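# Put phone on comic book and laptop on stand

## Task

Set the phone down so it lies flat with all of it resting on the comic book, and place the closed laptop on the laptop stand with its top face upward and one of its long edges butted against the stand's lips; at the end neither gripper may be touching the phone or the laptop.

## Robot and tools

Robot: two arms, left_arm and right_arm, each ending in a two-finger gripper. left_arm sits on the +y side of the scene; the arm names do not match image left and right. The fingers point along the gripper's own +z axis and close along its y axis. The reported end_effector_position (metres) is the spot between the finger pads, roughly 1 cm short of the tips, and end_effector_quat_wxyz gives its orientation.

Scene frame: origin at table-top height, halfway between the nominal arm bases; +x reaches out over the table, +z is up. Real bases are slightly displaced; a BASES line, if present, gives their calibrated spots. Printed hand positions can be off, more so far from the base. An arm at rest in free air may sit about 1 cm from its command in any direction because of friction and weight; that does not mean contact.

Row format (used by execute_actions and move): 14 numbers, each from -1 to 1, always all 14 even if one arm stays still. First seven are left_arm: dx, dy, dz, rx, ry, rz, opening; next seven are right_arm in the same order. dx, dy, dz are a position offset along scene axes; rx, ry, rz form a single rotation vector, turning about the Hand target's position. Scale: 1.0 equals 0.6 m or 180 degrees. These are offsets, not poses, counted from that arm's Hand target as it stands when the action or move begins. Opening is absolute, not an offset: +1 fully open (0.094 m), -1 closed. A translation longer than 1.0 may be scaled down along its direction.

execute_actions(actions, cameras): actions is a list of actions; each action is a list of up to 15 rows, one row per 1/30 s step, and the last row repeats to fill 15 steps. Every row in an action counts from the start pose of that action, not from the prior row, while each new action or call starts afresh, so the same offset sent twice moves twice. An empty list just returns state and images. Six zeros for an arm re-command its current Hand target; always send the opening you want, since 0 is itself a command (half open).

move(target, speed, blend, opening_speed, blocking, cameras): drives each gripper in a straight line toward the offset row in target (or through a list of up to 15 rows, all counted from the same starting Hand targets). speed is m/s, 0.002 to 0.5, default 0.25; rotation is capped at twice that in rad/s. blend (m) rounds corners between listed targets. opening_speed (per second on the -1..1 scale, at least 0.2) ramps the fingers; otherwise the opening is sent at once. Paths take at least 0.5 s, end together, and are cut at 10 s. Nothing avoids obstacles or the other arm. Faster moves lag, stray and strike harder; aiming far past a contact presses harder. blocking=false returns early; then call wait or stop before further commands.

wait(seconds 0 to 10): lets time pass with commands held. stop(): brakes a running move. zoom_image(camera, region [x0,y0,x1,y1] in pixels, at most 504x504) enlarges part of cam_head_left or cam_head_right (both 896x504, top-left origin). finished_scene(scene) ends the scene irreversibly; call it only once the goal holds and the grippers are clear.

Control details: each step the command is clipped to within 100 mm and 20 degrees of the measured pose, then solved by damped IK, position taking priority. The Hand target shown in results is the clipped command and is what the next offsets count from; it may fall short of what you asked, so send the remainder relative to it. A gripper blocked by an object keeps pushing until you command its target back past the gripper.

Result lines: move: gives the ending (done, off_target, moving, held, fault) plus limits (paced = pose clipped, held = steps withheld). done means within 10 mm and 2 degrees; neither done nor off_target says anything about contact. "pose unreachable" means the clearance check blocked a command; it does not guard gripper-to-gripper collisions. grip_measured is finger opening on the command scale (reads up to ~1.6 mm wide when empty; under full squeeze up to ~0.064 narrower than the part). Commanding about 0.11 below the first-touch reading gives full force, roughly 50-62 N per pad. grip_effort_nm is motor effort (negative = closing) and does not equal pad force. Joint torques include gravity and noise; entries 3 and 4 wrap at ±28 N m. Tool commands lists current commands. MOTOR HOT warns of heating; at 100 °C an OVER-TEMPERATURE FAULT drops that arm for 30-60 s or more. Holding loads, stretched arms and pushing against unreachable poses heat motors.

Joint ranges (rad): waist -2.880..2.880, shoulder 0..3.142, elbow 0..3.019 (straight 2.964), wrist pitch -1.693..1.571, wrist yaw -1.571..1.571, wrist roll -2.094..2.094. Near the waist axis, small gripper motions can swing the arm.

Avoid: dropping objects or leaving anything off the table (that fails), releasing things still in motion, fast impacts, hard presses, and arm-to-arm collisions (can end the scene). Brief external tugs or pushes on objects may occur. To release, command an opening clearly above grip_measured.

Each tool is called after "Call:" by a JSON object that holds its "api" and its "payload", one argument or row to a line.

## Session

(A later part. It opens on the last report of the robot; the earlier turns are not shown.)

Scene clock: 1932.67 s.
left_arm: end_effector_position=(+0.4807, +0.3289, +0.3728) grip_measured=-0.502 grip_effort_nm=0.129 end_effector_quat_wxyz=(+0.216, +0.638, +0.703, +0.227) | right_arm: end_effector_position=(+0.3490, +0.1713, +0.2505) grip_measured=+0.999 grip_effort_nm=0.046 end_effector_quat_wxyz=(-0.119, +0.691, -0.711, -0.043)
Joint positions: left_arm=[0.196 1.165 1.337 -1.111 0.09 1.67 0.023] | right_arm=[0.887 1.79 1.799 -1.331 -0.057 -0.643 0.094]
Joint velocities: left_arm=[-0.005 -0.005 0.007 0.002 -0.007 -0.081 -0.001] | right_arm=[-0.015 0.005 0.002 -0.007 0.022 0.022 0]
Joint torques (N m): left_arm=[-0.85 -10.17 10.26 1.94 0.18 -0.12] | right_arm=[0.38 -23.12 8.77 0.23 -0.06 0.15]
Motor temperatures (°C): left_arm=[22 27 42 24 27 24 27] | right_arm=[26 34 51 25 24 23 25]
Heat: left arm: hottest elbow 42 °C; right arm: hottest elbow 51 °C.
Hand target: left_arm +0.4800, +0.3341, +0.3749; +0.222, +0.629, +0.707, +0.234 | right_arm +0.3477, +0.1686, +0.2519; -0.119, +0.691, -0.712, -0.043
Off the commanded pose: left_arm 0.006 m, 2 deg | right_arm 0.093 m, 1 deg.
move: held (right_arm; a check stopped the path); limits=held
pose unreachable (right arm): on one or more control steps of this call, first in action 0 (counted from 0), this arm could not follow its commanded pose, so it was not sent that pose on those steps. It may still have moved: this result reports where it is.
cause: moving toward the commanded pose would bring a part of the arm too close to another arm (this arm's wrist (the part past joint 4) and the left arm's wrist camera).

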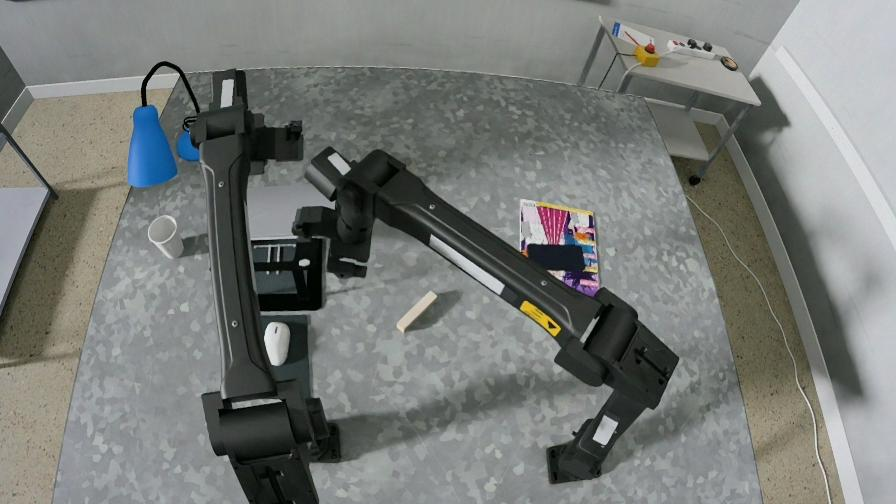

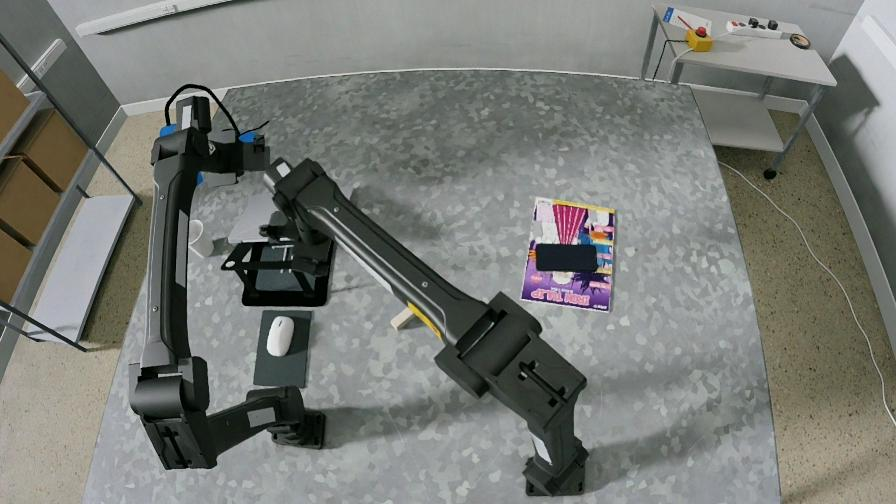

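Call:
{"api": "move", "payload": {
  "target": [
    [0.45,0.11,-0.2,-0.006,0.172,0,-0.9,0,0,0,0,0,0,1],
    [0.46,0.11,-0.5,-0.006,0.172,0,-0.9,0,0,0,0,0,0,1]
  ],
  "speed": 0.2,
  "blend": 0.03
}}

Scene clock: 1940.63 s.
left_arm: end_effector_position=(+0.7524, +0.4052, +0.0785) grip_measured=-0.898 grip_effort_nm=-0.085 end_effector_quat_wxyz=(+0.029, +0.662, +0.747, +0.052) | right_arm: end_effector_position=(+0.3490, +0.1713, +0.2505) grip_measured=+0.999 grip_effort_nm=0.042 end_effector_quat_wxyz=(-0.119, +0.691, -0.711, -0.043)
Joint positions: left_arm=[0.191 2.317 2.213 -1.348 -0.015 1.67 0.005] | right_arm=[0.887 1.79 1.799 -1.331 -0.057 -0.643 0.094]
Joint velocities: left_arm=[-0.005 -0.024 -0.012 0.012 0.007 -0.051 -0.001] | right_arm=[-0.015 0.005 -0.002 -0.002 -0.022 -0.022 0]
Joint torques (N m): left_arm=[-2.37 -25.47 9.35 0.72 -0.09 -0.02] | right_arm=[0.44 -22.48 8.75 0.49 -0.06 0.15]
Motor temperatures (°C): left_arm=[22 28 42 24 27 24 27] | right_arm=[26 34 49 25 24 23 25]
Heat: left arm: hottest elbow 42 °C; right arm: hottest elbow 49 °C.
Hand target: left_arm +0.7552, +0.3954, +0.0731; +0.028, +0.667, +0.742, +0.054 | right_arm +0.3477, +0.1686, +0.2519; -0.119, +0.691, -0.712, -0.043
Off the commanded pose: left_arm 0.007 m, 1 deg | right_arm 0.003 m, 0 deg.
move: done

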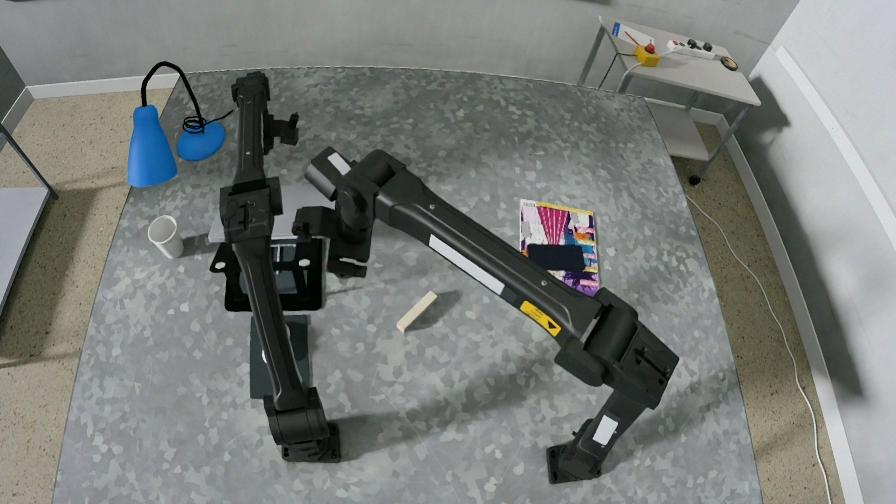

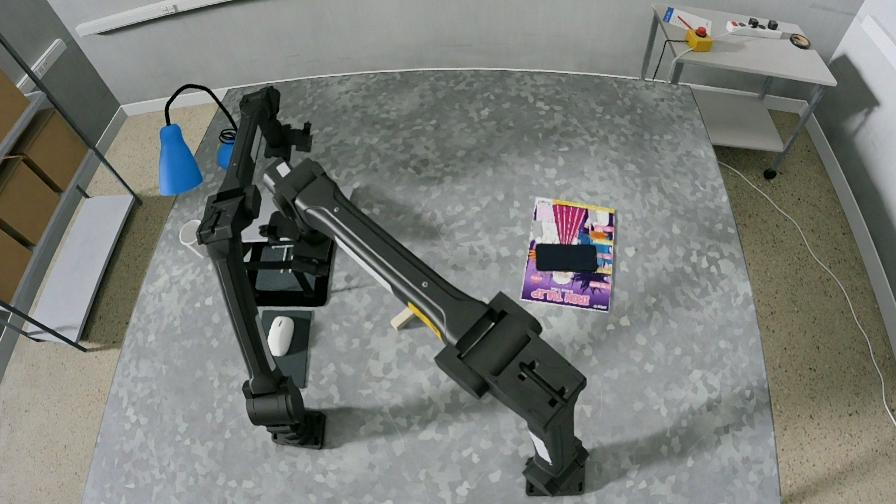

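Call:
{"api": "move", "payload": {
  "target": [0,0,0,0,0,0,-0.9,0.02,0.12,-0.08,0,0,0,1],
  "speed": 0.15
}}

Call:
{"api": "zoom_image", "payload": {
  "camera": "cam_head_left",
  "region": [220, 160, 380, 320]
}}

Call:
{"api": "zoom_image", "payload": {
  "camera": "cam_head_right",
  "region": [200, 160, 360, 320]
}}

Scene clock: 1945.47 s.
left_arm: end_effector_position=(+0.7524, +0.4052, +0.0785) grip_measured=-0.898 grip_effort_nm=-0.081 end_effector_quat_wxyz=(+0.029, +0.662, +0.747, +0.052) | right_arm: end_effector_position=(+0.3489, +0.1724, +0.2503) grip_measured=+0.999 grip_effort_nm=0.046 end_effector_quat_wxyz=(-0.121, +0.690, -0.712, -0.043)
Joint positions: left_arm=[0.191 2.317 2.213 -1.348 -0.015 1.67 0.005] | right_arm=[0.889 1.791 1.799 -1.328 -0.055 -0.638 0.094]
Joint velocities: left_arm=[-0.015 -0.005 0.002 0.007 -0.007 -0.051 0] | right_arm=[0.005 -0.005 -0.002 0.002 -0.037 -0.051 0]
Joint torques (N m): left_arm=[-1.79 -25.52 9.36 0.83 -0.16 0.02] | right_arm=[0.56 -21.66 9.31 0.49 -0.06 0.14]
Motor temperatures (°C): left_arm=[22 28 42 24 27 24 27] | right_arm=[26 34 48 25 24 23 25]
Heat: left arm: hottest elbow 42 °C; right arm: hottest elbow 48 °C.
Hand target: left_arm +0.7551, +0.3955, +0.0731; +0.028, +0.667, +0.742, +0.054 | right_arm +0.3486, +0.1720, +0.2504; -0.120, +0.690, -0.712, -0.043
Off the commanded pose: left_arm 0.012 m, 1 deg | right_arm 0.083 m, 0 deg.
move: held (right_arm; a check stopped the path), off_target (left_arm); limits=held
pose unreachable (right arm): on one or more control steps of this call, first in action 0 (counted from 0), this arm could not follow its commanded pose, so it was not sent that pose on those steps. It may still have moved: this result reports where it is.
cause: moving toward the commanded pose would bring a part of the arm too close to another arm (this arm's wrist camera and the left arm's upper arm (the part past joint 2), along the way the arms are being sent, or toward where that arm still pushes).

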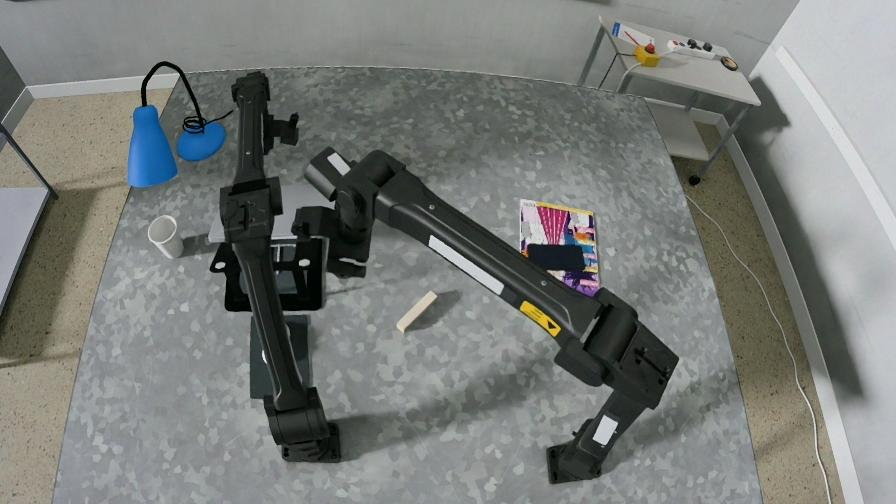

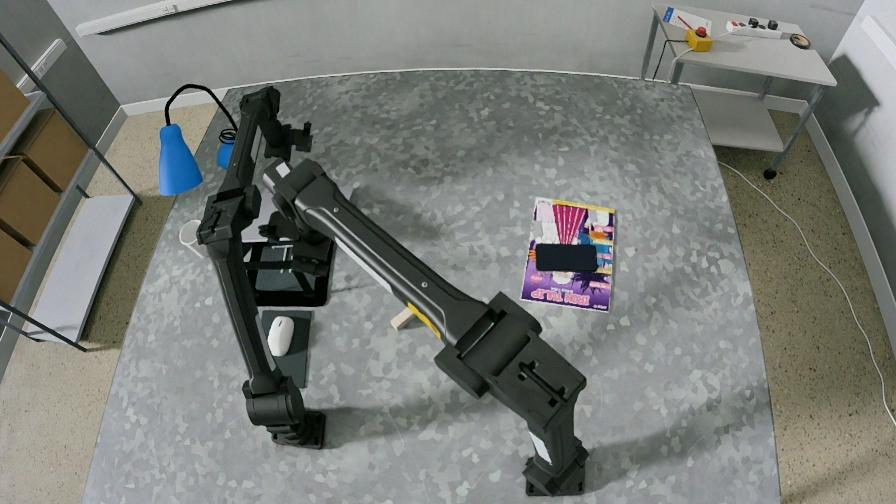

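Scaled by 3.150.

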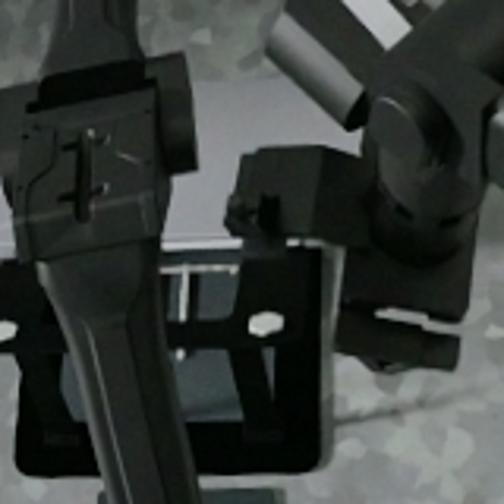

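Scaled by 3.150.

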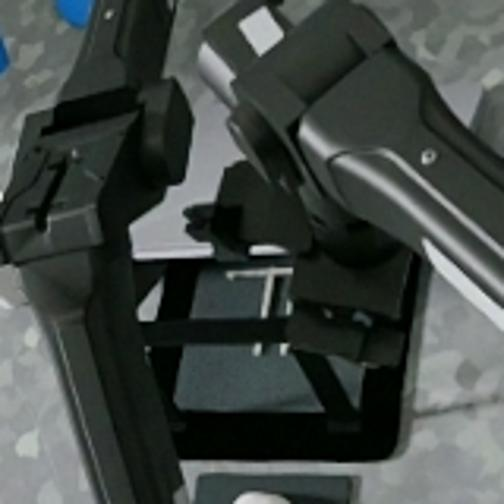

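Call:
{"api": "move", "payload": {
  "target": [0,0,0,0,0,0,-0.9,-0.13,-0.13,-0.02,0.3995,0.425,-0.5484,1],
  "speed": 0.4,
  "cameras": []
}}

Scene clock: 1964.47 s.
left_arm: end_effector_position=(+0.7524, +0.4052, +0.0785) grip_measured=-0.898 grip_effort_nm=-0.085 end_effector_quat_wxyz=(+0.029, +0.662, +0.747, +0.052) | right_arm: end_effector_position=(+0.2759, +0.0930, +0.2394) grip_measured=+0.999 grip_effort_nm=0.032 end_effector_quat_wxyz=(+0.044, +0.328, +0.716, +0.614)
Joint positions: left_arm=[0.191 2.317 2.213 -1.348 -0.015 1.67 0.005] | right_arm=[0.852 1.208 0.628 0.331 -0.206 1.878 0.094]
Joint velocities: left_arm=[-0.005 0.005 -0.002 -0.002 0.022 0.007 0] | right_arm=[-0.005 -0.015 -0.007 -0.007 0.007 -0.022 0]
Joint torques (N m): left_arm=[-3.02 -26.05 9.36 0.88 -0.14 -0.03] | right_arm=[1.44 -11.46 7.62 2.26 0.1 0.2]
Motor temperatures (°C): left_arm=[22 31 42 24 26 23 27] | right_arm=[26 35 46 25 24 23 25]
Heat: left arm: hottest elbow 42 °C; right arm: hottest elbow 46 °C.
Hand target: left_arm +0.7551, +0.3955, +0.0731; +0.028, +0.667, +0.742, +0.054 | right_arm +0.2679, +0.0932, +0.2413; +0.040, +0.325, +0.713, +0.621
Off the commanded pose: left_arm 0.011 m, 1 deg | right_arm 0.005 m, 2 deg.
move: off_target (left_arm)
No camera images: "cameras" was empty.

Call:
{"api": "move", "payload": {
  "target": [0,0,0,0,0,0,-0.9,0.03,0.1,-0.15,0,0,0,1],
  "speed": 0.2
}}

Call:
{"api": "zoom_image", "payload": {
  "camera": "cam_head_left",
  "region": [220, 200, 400, 380]
}}

Call:
{"api": "zoom_image", "payload": {
  "camera": "cam_head_right",
  "region": [220, 200, 400, 380]
}}

Scene clock: 1968.13 s.
left_arm: end_effector_position=(+0.7524, +0.4052, +0.0785) grip_measured=-0.898 grip_effort_nm=-0.081 end_effector_quat_wxyz=(+0.029, +0.662, +0.747, +0.052) | right_arm: end_effector_position=(+0.2837, +0.1402, +0.1452) grip_measured=+0.999 grip_effort_nm=0.032 end_effector_quat_wxyz=(+0.043, +0.329, +0.719, +0.611)
Joint positions: left_arm=[0.191 2.317 2.213 -1.348 -0.015 1.67 0.005] | right_arm=[0.916 1.547 0.628 0.665 -0.145 1.893 0.094]
Joint velocities: left_arm=[-0.005 -0.005 0.012 0.002 0.022 -0.007 0] | right_arm=[0.005 -0.005 -0.002 0.007 0.022 -0.022 -0.001]
Joint torques (N m): left_arm=[-2.84 -25.99 9.54 0.81 -0.1 -0.02] | right_arm=[1.44 -12.45 8.55 2.26 0.09 0.11]
Motor temperatures (°C): left_arm=[22 31 42 24 26 23 27] | right_arm=[26 35 46 25 24 23 25]
Heat: left arm: hottest elbow 42 °C; right arm: hottest elbow 46 °C.
Hand target: left_arm +0.7551, +0.3955, +0.0731; +0.028, +0.667, +0.742, +0.054 | right_arm +0.2854, +0.1525, +0.1508; +0.040, +0.325, +0.713, +0.621
Off the commanded pose: left_arm 0.011 m, 1 deg | right_arm 0.015 m, 1 deg.
move: off_target (left_arm, right_arm)

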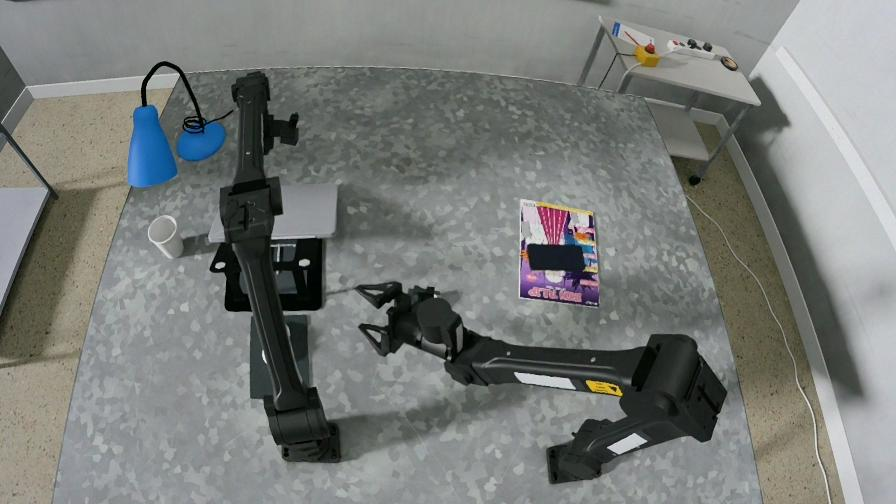

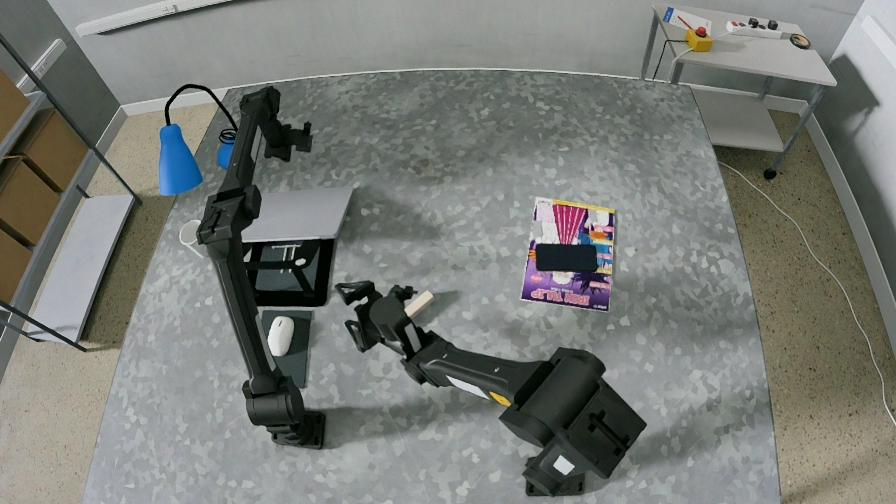

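Scaled by 2.800.

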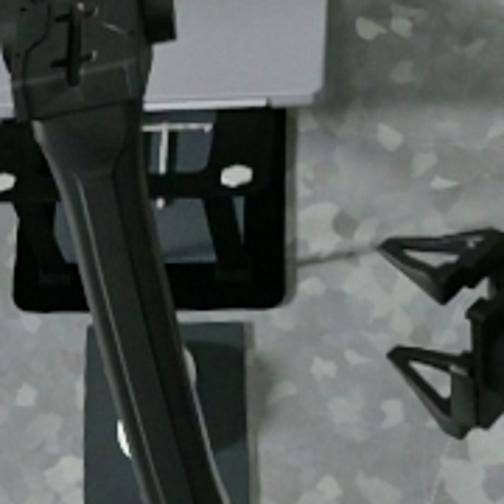

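Scaled by 2.800.

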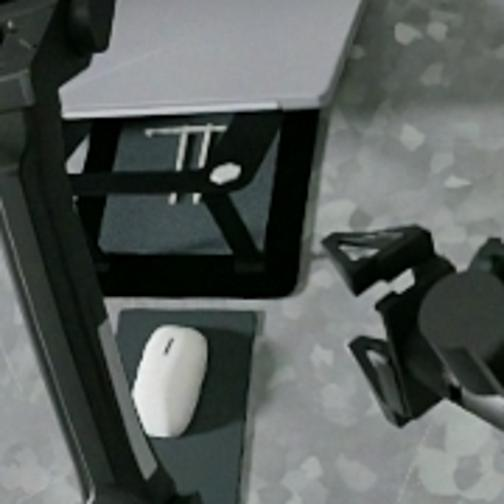

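Call:
{"api": "move", "payload": {
  "target": [0,0,0,0,0,0,-0.9,0.07,0.083,-0.11,0.028,-0.1335,0.1017,-0.9],
  "speed": 0.2,
  "cameras": ["cam_head_left","cam_head_right"]
}}

Call:
{"api": "zoom_image", "payload": {
  "camera": "cam_head_left",
  "region": [220, 200, 400, 380]
}}

Call:
{"api": "zoom_image", "payload": {
  "camera": "cam_head_right",
  "region": [220, 200, 400, 380]
}}

Scene clock: 2000.63 s.
left_arm: end_effector_position=(+0.7524, +0.4052, +0.0785) grip_measured=-0.898 grip_effort_nm=-0.081 end_effector_quat_wxyz=(+0.029, +0.662, +0.747, +0.052) | right_arm: end_effector_position=(+0.3134, +0.1951, +0.0864) grip_measured=-0.899 grip_effort_nm=-0.085 end_effector_quat_wxyz=(+0.066, +0.077, +0.709, +0.698)
Joint positions: left_arm=[0.191 2.317 2.213 -1.348 -0.015 1.67 0.005] | right_arm=[0.829 2.003 0.81 1.174 -0.533 1.575 0.005]
Joint velocities: left_arm=[-0.015 0.005 -0.002 0.022 -0.037 -0.037 -0.001] | right_arm=[-0.005 -0.024 0.012 0.012 -0.022 -0.066 -0.002]
Joint torques (N m): left_arm=[-2.43 -25.17 9.63 1.06 -0.1 0.05] | right_arm=[-0.26 -16.21 7.15 2.24 -0.09 -0.05]
Motor temperatures (°C): left_arm=[22 33 42 24 26 23 27] | right_arm=[26 34 44 26 24 23 25]
Heat: left arm: hottest elbow 42 °C; right arm: hottest elbow 44 °C.
Hand target: left_arm +0.7551, +0.3955, +0.0731; +0.028, +0.667, +0.742, +0.054 | right_arm +0.3268, +0.2001, +0.0837; +0.076, +0.073, +0.703, +0.703
Off the commanded pose: left_arm 0.011 m, 1 deg | right_arm 0.016 m, 1 deg.
move: off_target (left_arm, right_arm)

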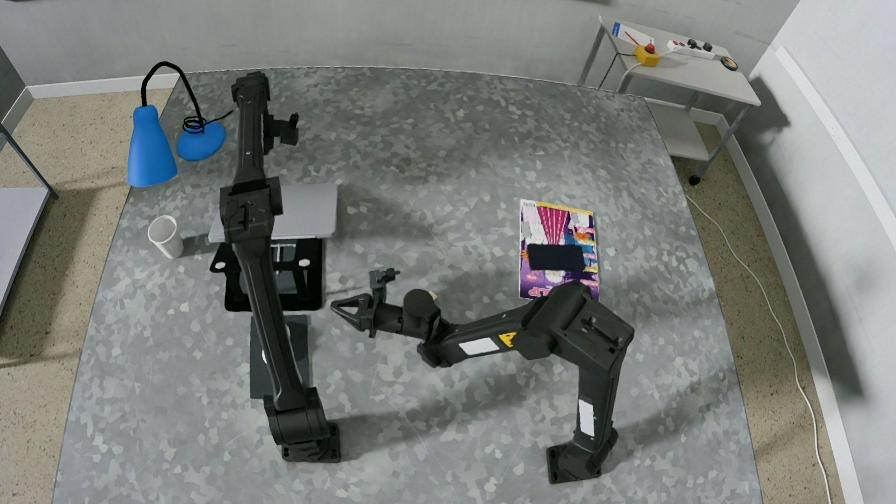

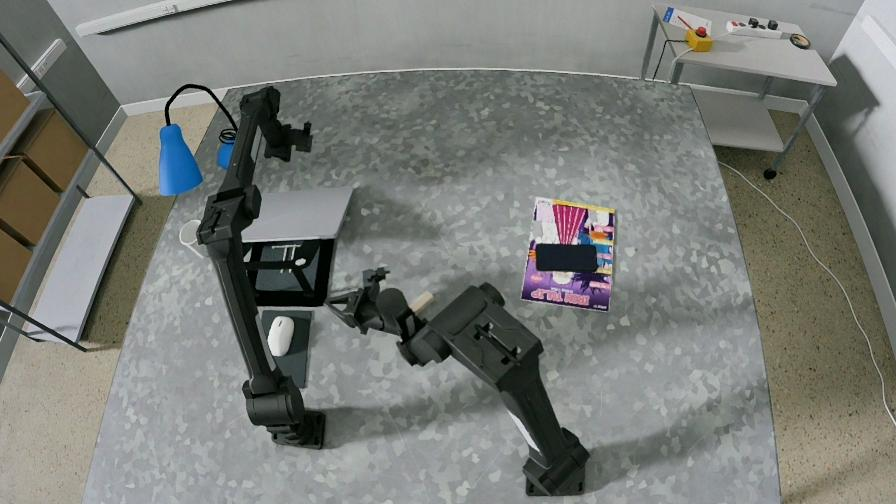

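Scaled by 2.800.

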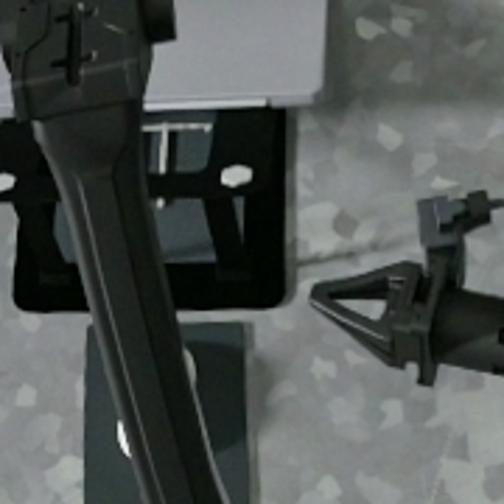

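Scaled by 2.800.

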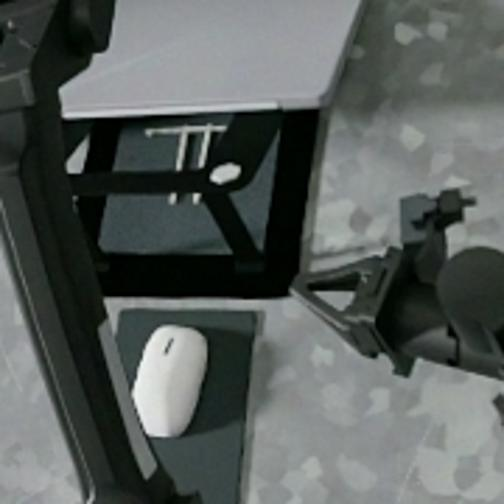

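Call:
{"api": "move", "payload": {
  "target": [0,0,0,0,0,0,-0.9,0.03,0.175,0,0,0,0,-0.9],
  "speed": 0.15,
  "cameras": ["cam_head_left","cam_head_right"]
}}

Call:
{"api": "zoom_image", "payload": {
  "camera": "cam_head_left",
  "region": [220, 200, 400, 380]
}}

Call:
{"api": "zoom_image", "payload": {
  "camera": "cam_head_right",
  "region": [220, 200, 400, 380]
}}

Scene clock: 2005.90 s.
left_arm: end_effector_position=(+0.7524, +0.4052, +0.0785) grip_measured=-0.898 grip_effort_nm=-0.081 end_effector_quat_wxyz=(+0.029, +0.662, +0.747, +0.052) | right_arm: end_effector_position=(+0.3427, +0.2904, +0.0949) grip_measured=-0.899 grip_effort_nm=-0.081 end_effector_quat_wxyz=(+0.078, +0.076, +0.700, +0.706)
Joint positions: left_arm=[0.191 2.317 2.213 -1.348 -0.015 1.67 0.005] | right_arm=[0.911 2.114 1.088 1.037 -0.437 1.574 0.005]
Joint velocities: left_arm=[-0.005 0.005 -0.002 -0.022 0.051 -0.081 -0.002] | right_arm=[-0.015 -0.005 -0.002 -0.002 -0.037 0.037 0]
Joint torques (N m): left_arm=[-2.67 -25.82 9.52 0.83 -0.08 0.02] | right_arm=[1.2 -18.61 9.13 1.24 0.1 0.01]
Motor temperatures (°C): left_arm=[22 33 42 24 26 23 27] | right_arm=[26 34 44 26 24 23 25]
Heat: left arm: hottest elbow 42 °C; right arm: hottest elbow 44 °C.
Hand target: left_arm +0.7551, +0.3955, +0.0731; +0.028, +0.667, +0.742, +0.054 | right_arm +0.3462, +0.3049, +0.0830; +0.076, +0.073, +0.703, +0.704
Off the commanded pose: left_arm 0.011 m, 1 deg | right_arm 0.019 m, 1 deg.
move: off_target (left_arm, right_arm)

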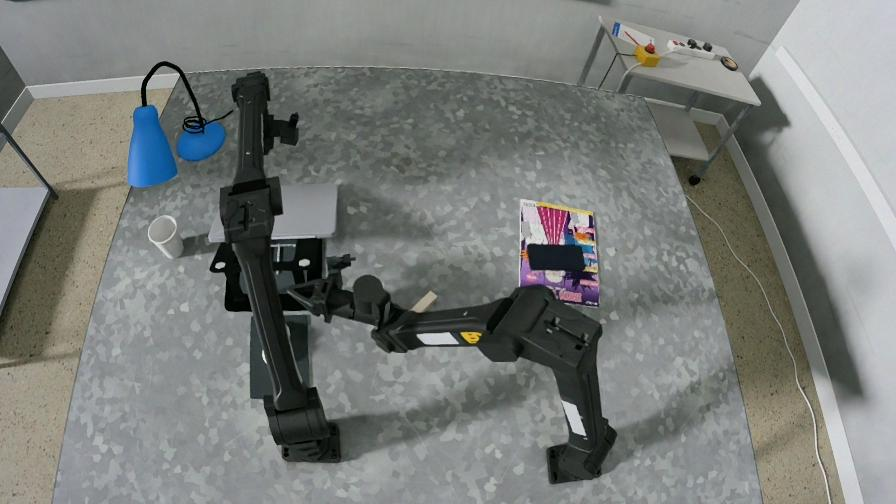

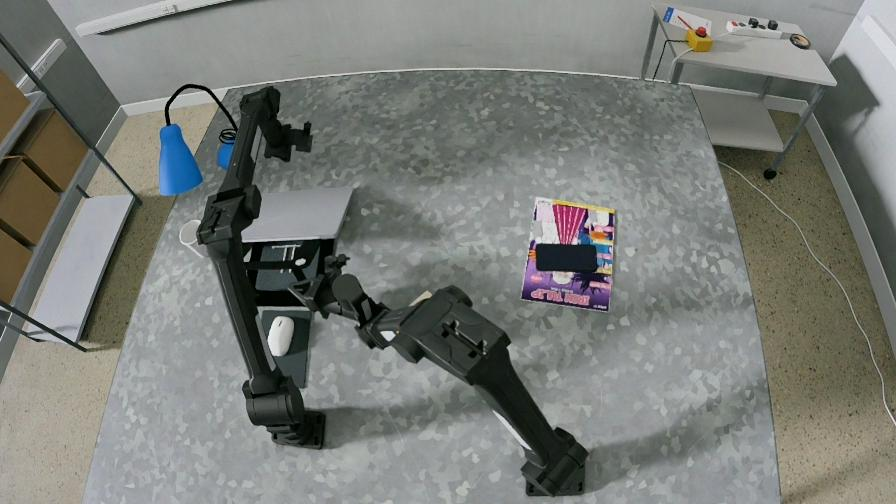

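Scaled by 2.800.

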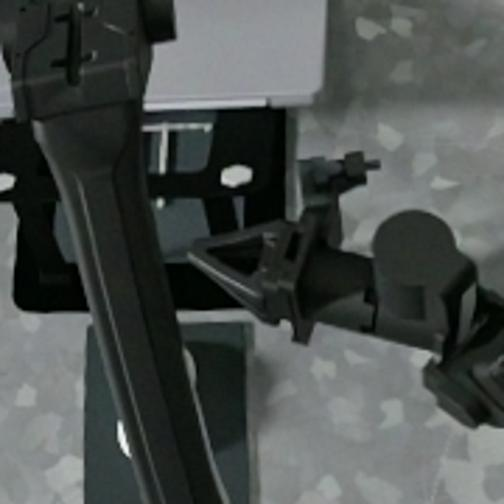

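Scaled by 2.800.

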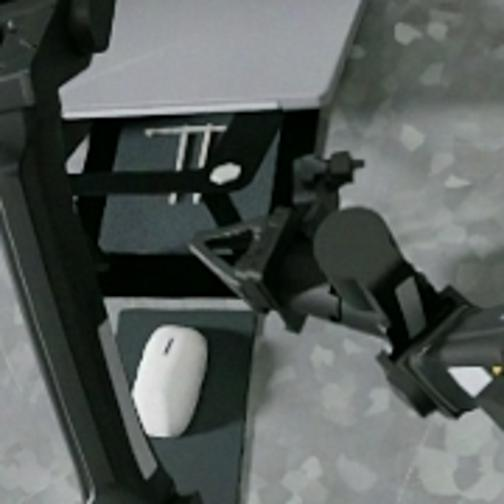

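Call:
{"api": "move", "payload": {
  "target": [0,0,0,0,0,0,-0.9,0.017,-0.008,-0.055,0,0,0,-0.9],
  "speed": 0.08,
  "cameras": ["cam_head_left","cam_head_right"]
}}

Call:
{"api": "zoom_image", "payload": {
  "camera": "cam_head_left",
  "region": [240, 210, 360, 330]
}}

Call:
{"api": "zoom_image", "payload": {
  "camera": "cam_head_right",
  "region": [240, 210, 360, 330]
}}

Scene clock: 2016.93 s.
left_arm: end_effector_position=(+0.7524, +0.4052, +0.0785) grip_measured=-0.898 grip_effort_nm=-0.081 end_effector_quat_wxyz=(+0.029, +0.662, +0.747, +0.052) | right_arm: end_effector_position=(+0.3430, +0.2943, +0.0598) grip_measured=-0.899 grip_effort_nm=-0.076 end_effector_quat_wxyz=(+0.070, +0.075, +0.707, +0.700)
Joint positions: left_arm=[0.191 2.317 2.213 -1.348 -0.015 1.67 0.005] | right_arm=[0.911 2.191 1.113 1.065 -0.45 1.572 0.005]
Joint velocities: left_arm=[-0.005 -0.005 0.002 0.002 0.022 0.081 0] | right_arm=[0.005 -0.005 -0.007 -0.002 -0.037 -0.007 -0.001]
Joint torques (N m): left_arm=[-2.49 -25.58 9.55 0.68 -0.15 0.01] | right_arm=[-0.21 -19.43 8.39 2.22 -0.07 0.03]
Motor temperatures (°C): left_arm=[22 33 42 24 26 23 27] | right_arm=[26 35 44 26 24 23 25]
Heat: left arm: hottest elbow 42 °C; right arm: hottest elbow 44 °C.
Hand target: left_arm +0.7551, +0.3955, +0.0731; +0.028, +0.667, +0.742, +0.054 | right_arm +0.3557, +0.2997, +0.0499; +0.076, +0.073, +0.703, +0.704
Off the commanded pose: left_arm 0.011 m, 1 deg | right_arm 0.017 m, 1 deg.
move: off_target (left_arm, right_arm)

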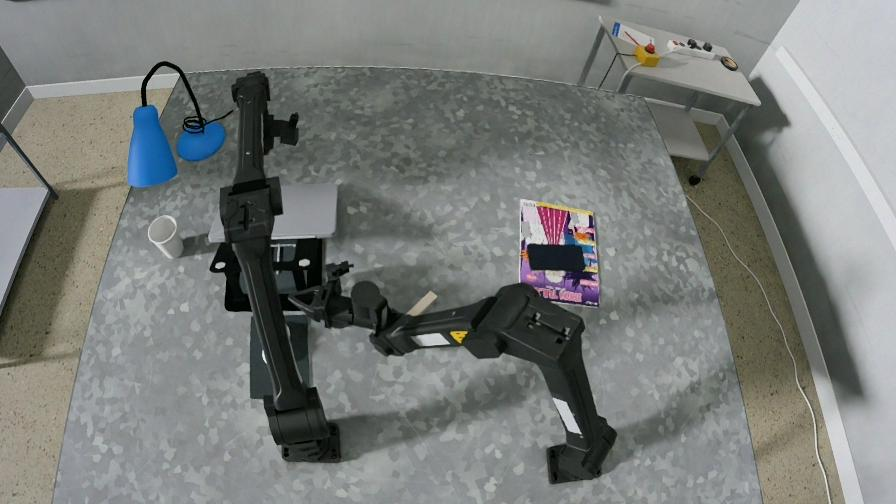

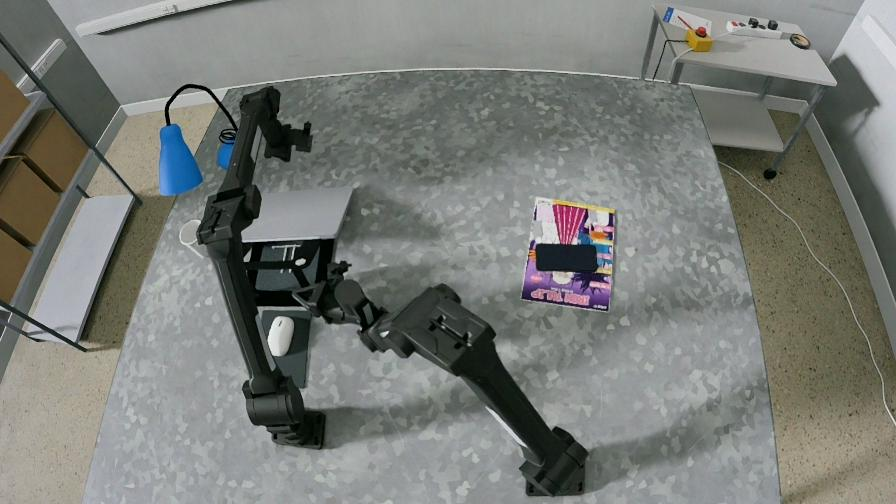

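Scaled by 4.200.

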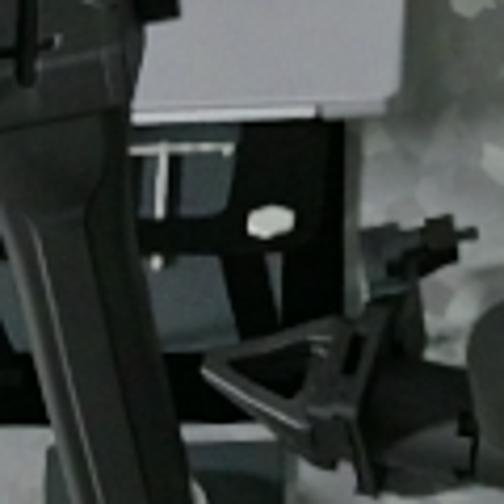

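Scaled by 4.200.

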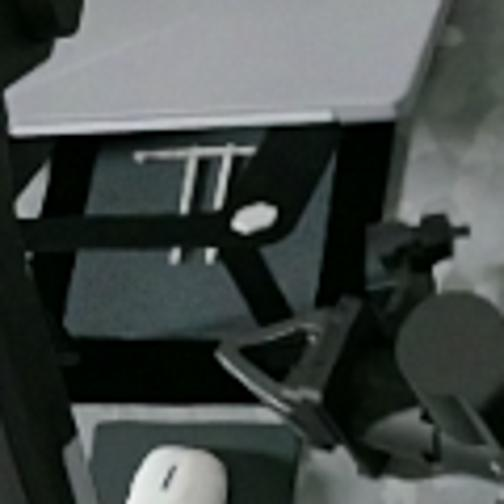

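Call:
{"api": "move", "payload": {
  "target": [
    [0,-0.025,-0.085,0,0,0,-0.9,0,0,0,0,0,0,-0.9],
    [-0.06,-0.025,-0.085,0,0,0,-0.9,0,0,0,0,0,0,-0.9]
  ],
  "speed": 0.06,
  "cameras": ["cam_head_left"]
}}

Call:
{"api": "zoom_image", "payload": {
  "camera": "cam_head_left",
  "region": [200, 60, 360, 330]
}}

Scene clock: 2023.80 s.
left_arm: end_effector_position=(+0.7213, +0.3839, +0.0174) grip_measured=-0.899 grip_effort_nm=-0.037 end_effector_quat_wxyz=(+0.027, +0.667, +0.743, +0.051) | right_arm: end_effector_position=(+0.3430, +0.2943, +0.0598) grip_measured=-0.899 grip_effort_nm=-0.076 end_effector_quat_wxyz=(+0.070, +0.075, +0.707, +0.700)
Joint positions: left_arm=[0.17 2.25 1.929 -1.135 -0.019 1.662 0.005] | right_arm=[0.911 2.191 1.113 1.066 -0.45 1.572 0.005]
Joint velocities: left_arm=[-0.005 0.005 -0.007 0.012 -0.007 0.051 0] | right_arm=[-0.015 0.005 -0.022 0.007 -0.037 -0.037 -0.001]
Joint torques (N m): left_arm=[-1.79 -26.93 8.17 0.76 -0.01 -0.06] | right_arm=[-0.09 -19.49 8.43 2.17 -0.07 0.03]
Motor temperatures (°C): left_arm=[22 34 42 24 26 23 27] | right_arm=[26 35 44 26 24 23 25]
Heat: left arm: hottest elbow 42 °C; right arm: hottest elbow 44 °C.
Hand target: left_arm +0.7182, +0.3805, +0.0226; +0.028, +0.667, +0.742, +0.054 | right_arm +0.3557, +0.2997, +0.0498; +0.076, +0.073, +0.703, +0.704
Off the commanded pose: left_arm 0.006 m, 0 deg | right_arm 0.017 m, 1 deg.
move: off_target (right_arm)
Images, in order (width x height): cam_head_left 896x504.

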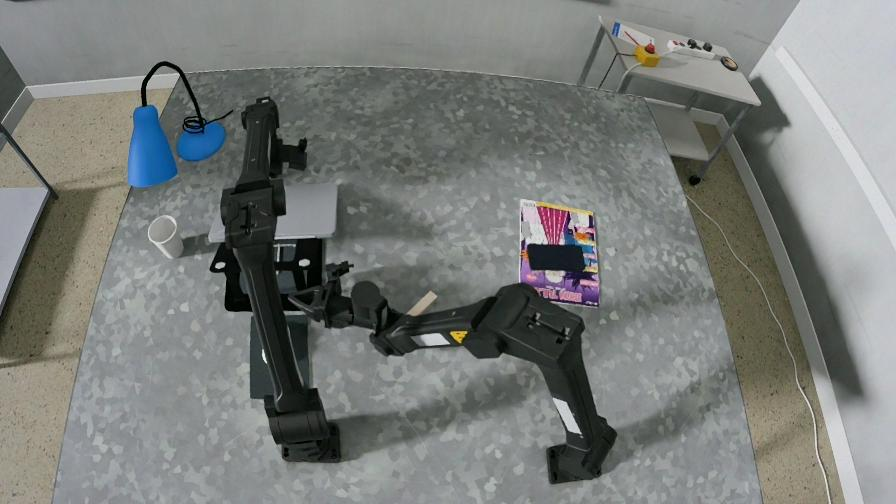

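Scaled by 1.867.

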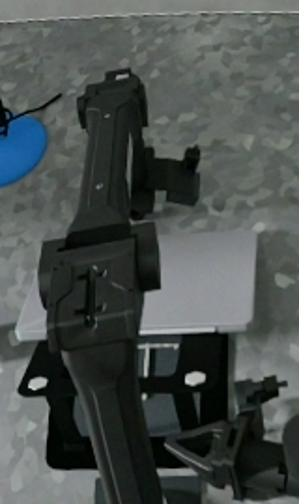

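Call:
{"api": "move", "payload": {
  "target": [-0.075,0,0.01,0,0,0,-0.9,0,0,0,0,0,0,-0.9],
  "speed": 0.03,
  "cameras": ["cam_head_left","cam_head_right"]
}}

Call:
{"api": "zoom_image", "payload": {
  "camera": "cam_head_left",
  "region": [200, 160, 360, 330]
}}

Scene clock: 2027.83 s.
left_arm: end_effector_position=(+0.6854, +0.3766, +0.0190) grip_measured=-0.899 grip_effort_nm=-0.037 end_effector_quat_wxyz=(+0.031, +0.668, +0.741, +0.058) | right_arm: end_effector_position=(+0.3430, +0.2943, +0.0598) grip_measured=-0.899 grip_effort_nm=-0.081 end_effector_quat_wxyz=(+0.070, +0.075, +0.707, +0.700)
Joint positions: left_arm=[0.17 2.14 1.736 -1.036 -0.019 1.667 0.005] | right_arm=[0.911 2.191 1.113 1.066 -0.45 1.572 0.005]
Joint velocities: left_arm=[-0.005 -0.005 -0.002 -0.027 -0.066 -0.051 0] | right_arm=[-0.024 -0.005 0.002 -0.012 -0.037 -0.037 -0.001]
Joint torques (N m): left_arm=[0.03 -26.05 7.1 -0.2 0.11 0.13] | right_arm=[-0.15 -19.37 8.43 2.18 -0.08 0.04]
Motor temperatures (°C): left_arm=[22 34 42 24 26 23 27] | right_arm=[26 35 44 26 24 23 25]
Heat: left arm: hottest elbow 42 °C; right arm: hottest elbow 44 °C.
Hand target: left_arm +0.6730, +0.3811, +0.0287; +0.028, +0.667, +0.742, +0.053 | right_arm +0.3557, +0.2997, +0.0498; +0.076, +0.073, +0.703, +0.704
Off the commanded pose: left_arm 0.016 m, 1 deg | right_arm 0.017 m, 1 deg.
move: off_target (left_arm, right_arm)

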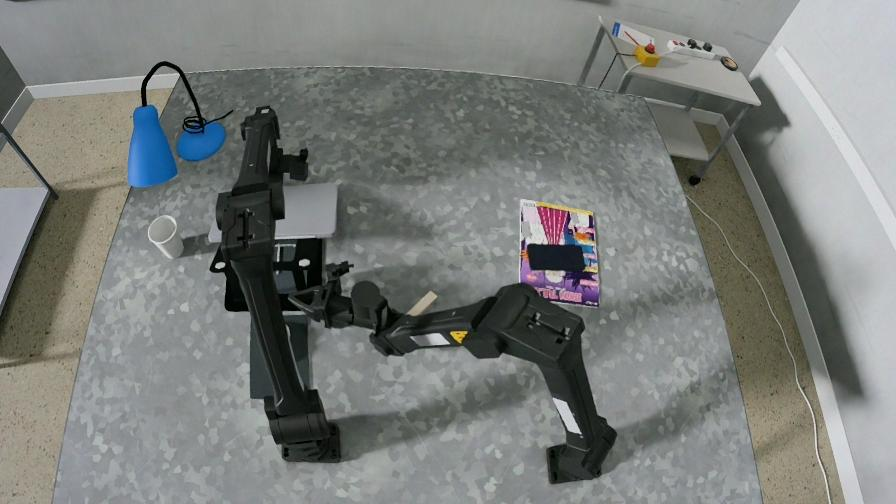

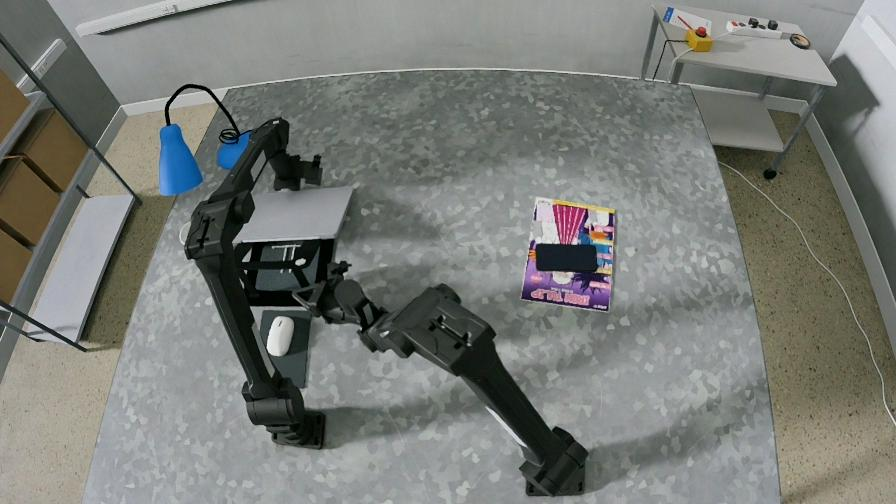

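Scaled by 2.965.

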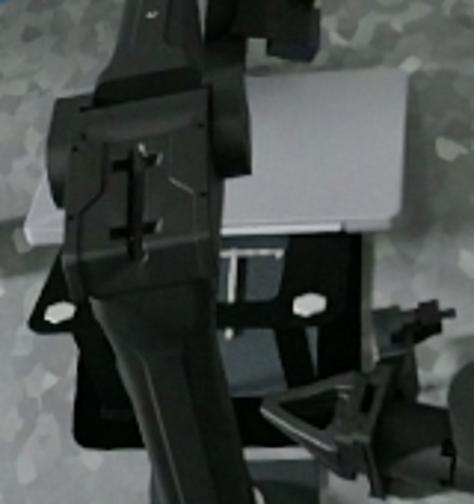

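Call:
{"api": "move", "payload": {
  "target": [-0.058,0,0.004,0,0,0,-0.9,0,0,0,0,0,0,-0.9],
  "speed": 0.03,
  "cameras": ["cam_head_left","cam_head_right"]
}}

Call:
{"api": "zoom_image", "payload": {
  "camera": "cam_head_left",
  "region": [200, 160, 360, 330]
}}

Scene clock: 2032.13 s.
left_arm: end_effector_position=(+0.6539, +0.3731, +0.0390) grip_measured=-0.899 grip_effort_nm=-0.017 end_effector_quat_wxyz=(+0.038, +0.669, +0.739, +0.066) | right_arm: end_effector_position=(+0.3430, +0.2943, +0.0598) grip_measured=-0.899 grip_effort_nm=-0.076 end_effector_quat_wxyz=(+0.070, +0.075, +0.707, +0.700)
Joint positions: left_arm=[0.175 2.029 1.602 -0.994 -0.016 1.677 0.005] | right_arm=[0.911 2.191 1.113 1.066 -0.45 1.572 0.005]
Joint velocities: left_arm=[0.005 0.005 -0.012 0.012 -0.022 -0.022 0] | right_arm=[-0.015 0.005 -0.002 -0.002 0.007 -0.022 0.001]
Joint torques (N m): left_arm=[0.32 -21.83 6.74 0.23 0.07 0.11] | right_arm=[-0.21 -19.31 8.42 2.18 -0.07 0.03]
Motor temperatures (°C): left_arm=[22 33 42 24 26 23 27] | right_arm=[26 35 44 26 24 23 25]
Heat: left arm: hottest elbow 42 °C; right arm: hottest elbow 44 °C.
Hand target: left_arm +0.6382, +0.3814, +0.0314; +0.028, +0.667, +0.742, +0.054 | right_arm +0.3557, +0.2997, +0.0498; +0.076, +0.073, +0.703, +0.704
Off the commanded pose: left_arm 0.019 m, 2 deg | right_arm 0.017 m, 1 deg.
move: off_target (left_arm, right_arm)

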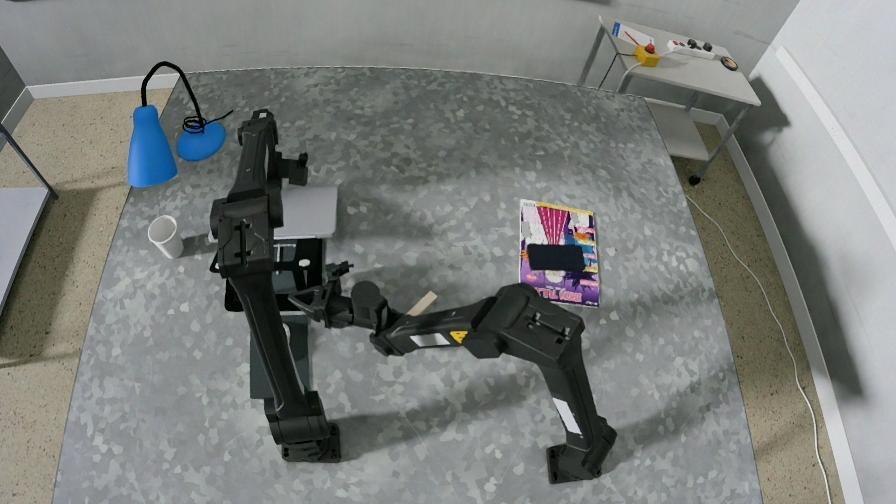

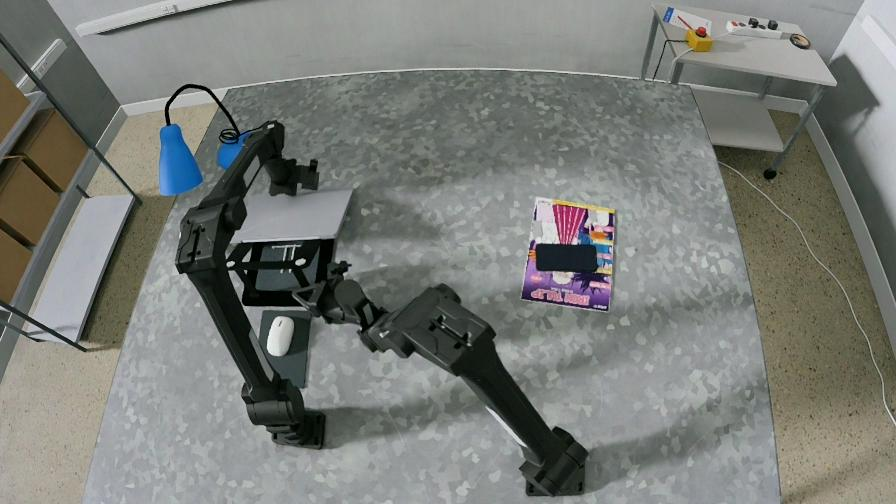

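Scaled by 2.965.

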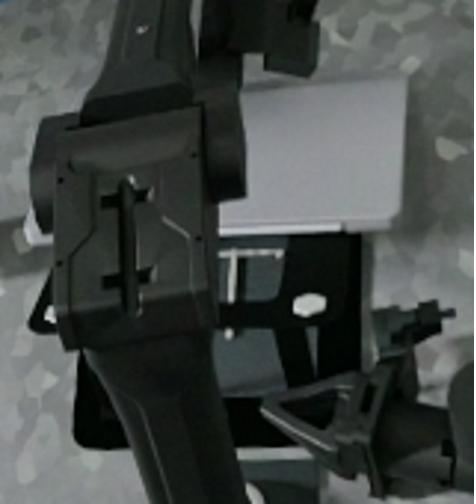

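Call:
{"api": "move", "payload": {
  "target": [
    [0,0,0.05,0,0,0,-0.9,0,0,0,0,0,0,-0.9],
    [0.15,0,0.05,0,0,0,-0.9,0,0,0,0,0,0,-0.9],
    [0.15,0,-0.035,0,0,0,-0.9,0,0,0,0,0,0,-0.9],
    [0.09,0,-0.032,0,0,0,-0.9,0,0,0,0,0,0,-0.9]
  ],
  "speed": 0.06,
  "cameras": ["cam_head_left"]
}}

Call:
{"api": "zoom_image", "payload": {
  "camera": "cam_head_left",
  "region": [200, 160, 360, 330]
}}

Scene clock: 2040.87 s.
left_arm: end_effector_position=(+0.7002, +0.3827, +0.0164) grip_measured=-0.899 grip_effort_nm=-0.017 end_effector_quat_wxyz=(+0.033, +0.666, +0.743, +0.059) | right_arm: end_effector_position=(+0.3430, +0.2943, +0.0598) grip_measured=-0.899 grip_effort_nm=-0.076 end_effector_quat_wxyz=(+0.070, +0.075, +0.707, +0.700)
Joint positions: left_arm=[0.175 2.181 1.801 -1.056 -0.017 1.667 0.005] | right_arm=[0.911 2.191 1.113 1.066 -0.45 1.572 0.005]
Joint velocities: left_arm=[-0.015 -0.005 0.012 0.012 0.037 0.022 0.001] | right_arm=[-0.005 -0.005 -0.012 -0.007 -0.022 -0.007 0]
Joint torques (N m): left_arm=[-1.73 -24.53 7.21 0.64 -0.05 0.01] | right_arm=[-0.15 -19.43 8.43 2.18 -0.08 0.03]
Motor temperatures (°C): left_arm=[22 33 42 24 26 23 27] | right_arm=[26 35 45 26 24 23 25]
Heat: left arm: hottest elbow 42 °C; right arm: hottest elbow 45 °C.
Hand target: left_arm +0.6922, +0.3805, +0.0119; +0.028, +0.667, +0.742, +0.054 | right_arm +0.3557, +0.2997, +0.0498; +0.076, +0.073, +0.703, +0.704
Off the commanded pose: left_arm 0.009 m, 1 deg | right_arm 0.017 m, 1 deg.
move: off_target (right_arm)
Images, in order (width x height): cam_head_left 896x504.

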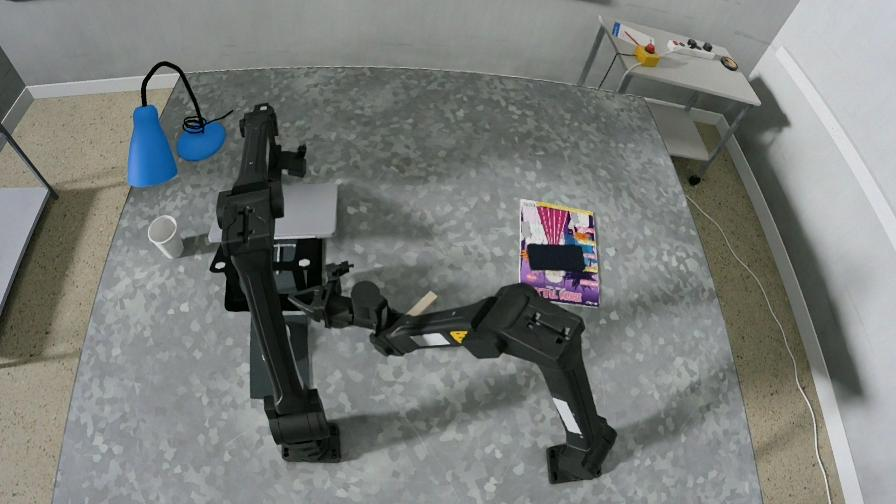

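Scaled by 2.965.

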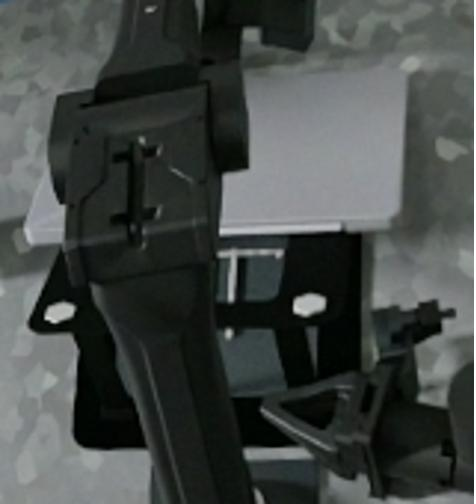

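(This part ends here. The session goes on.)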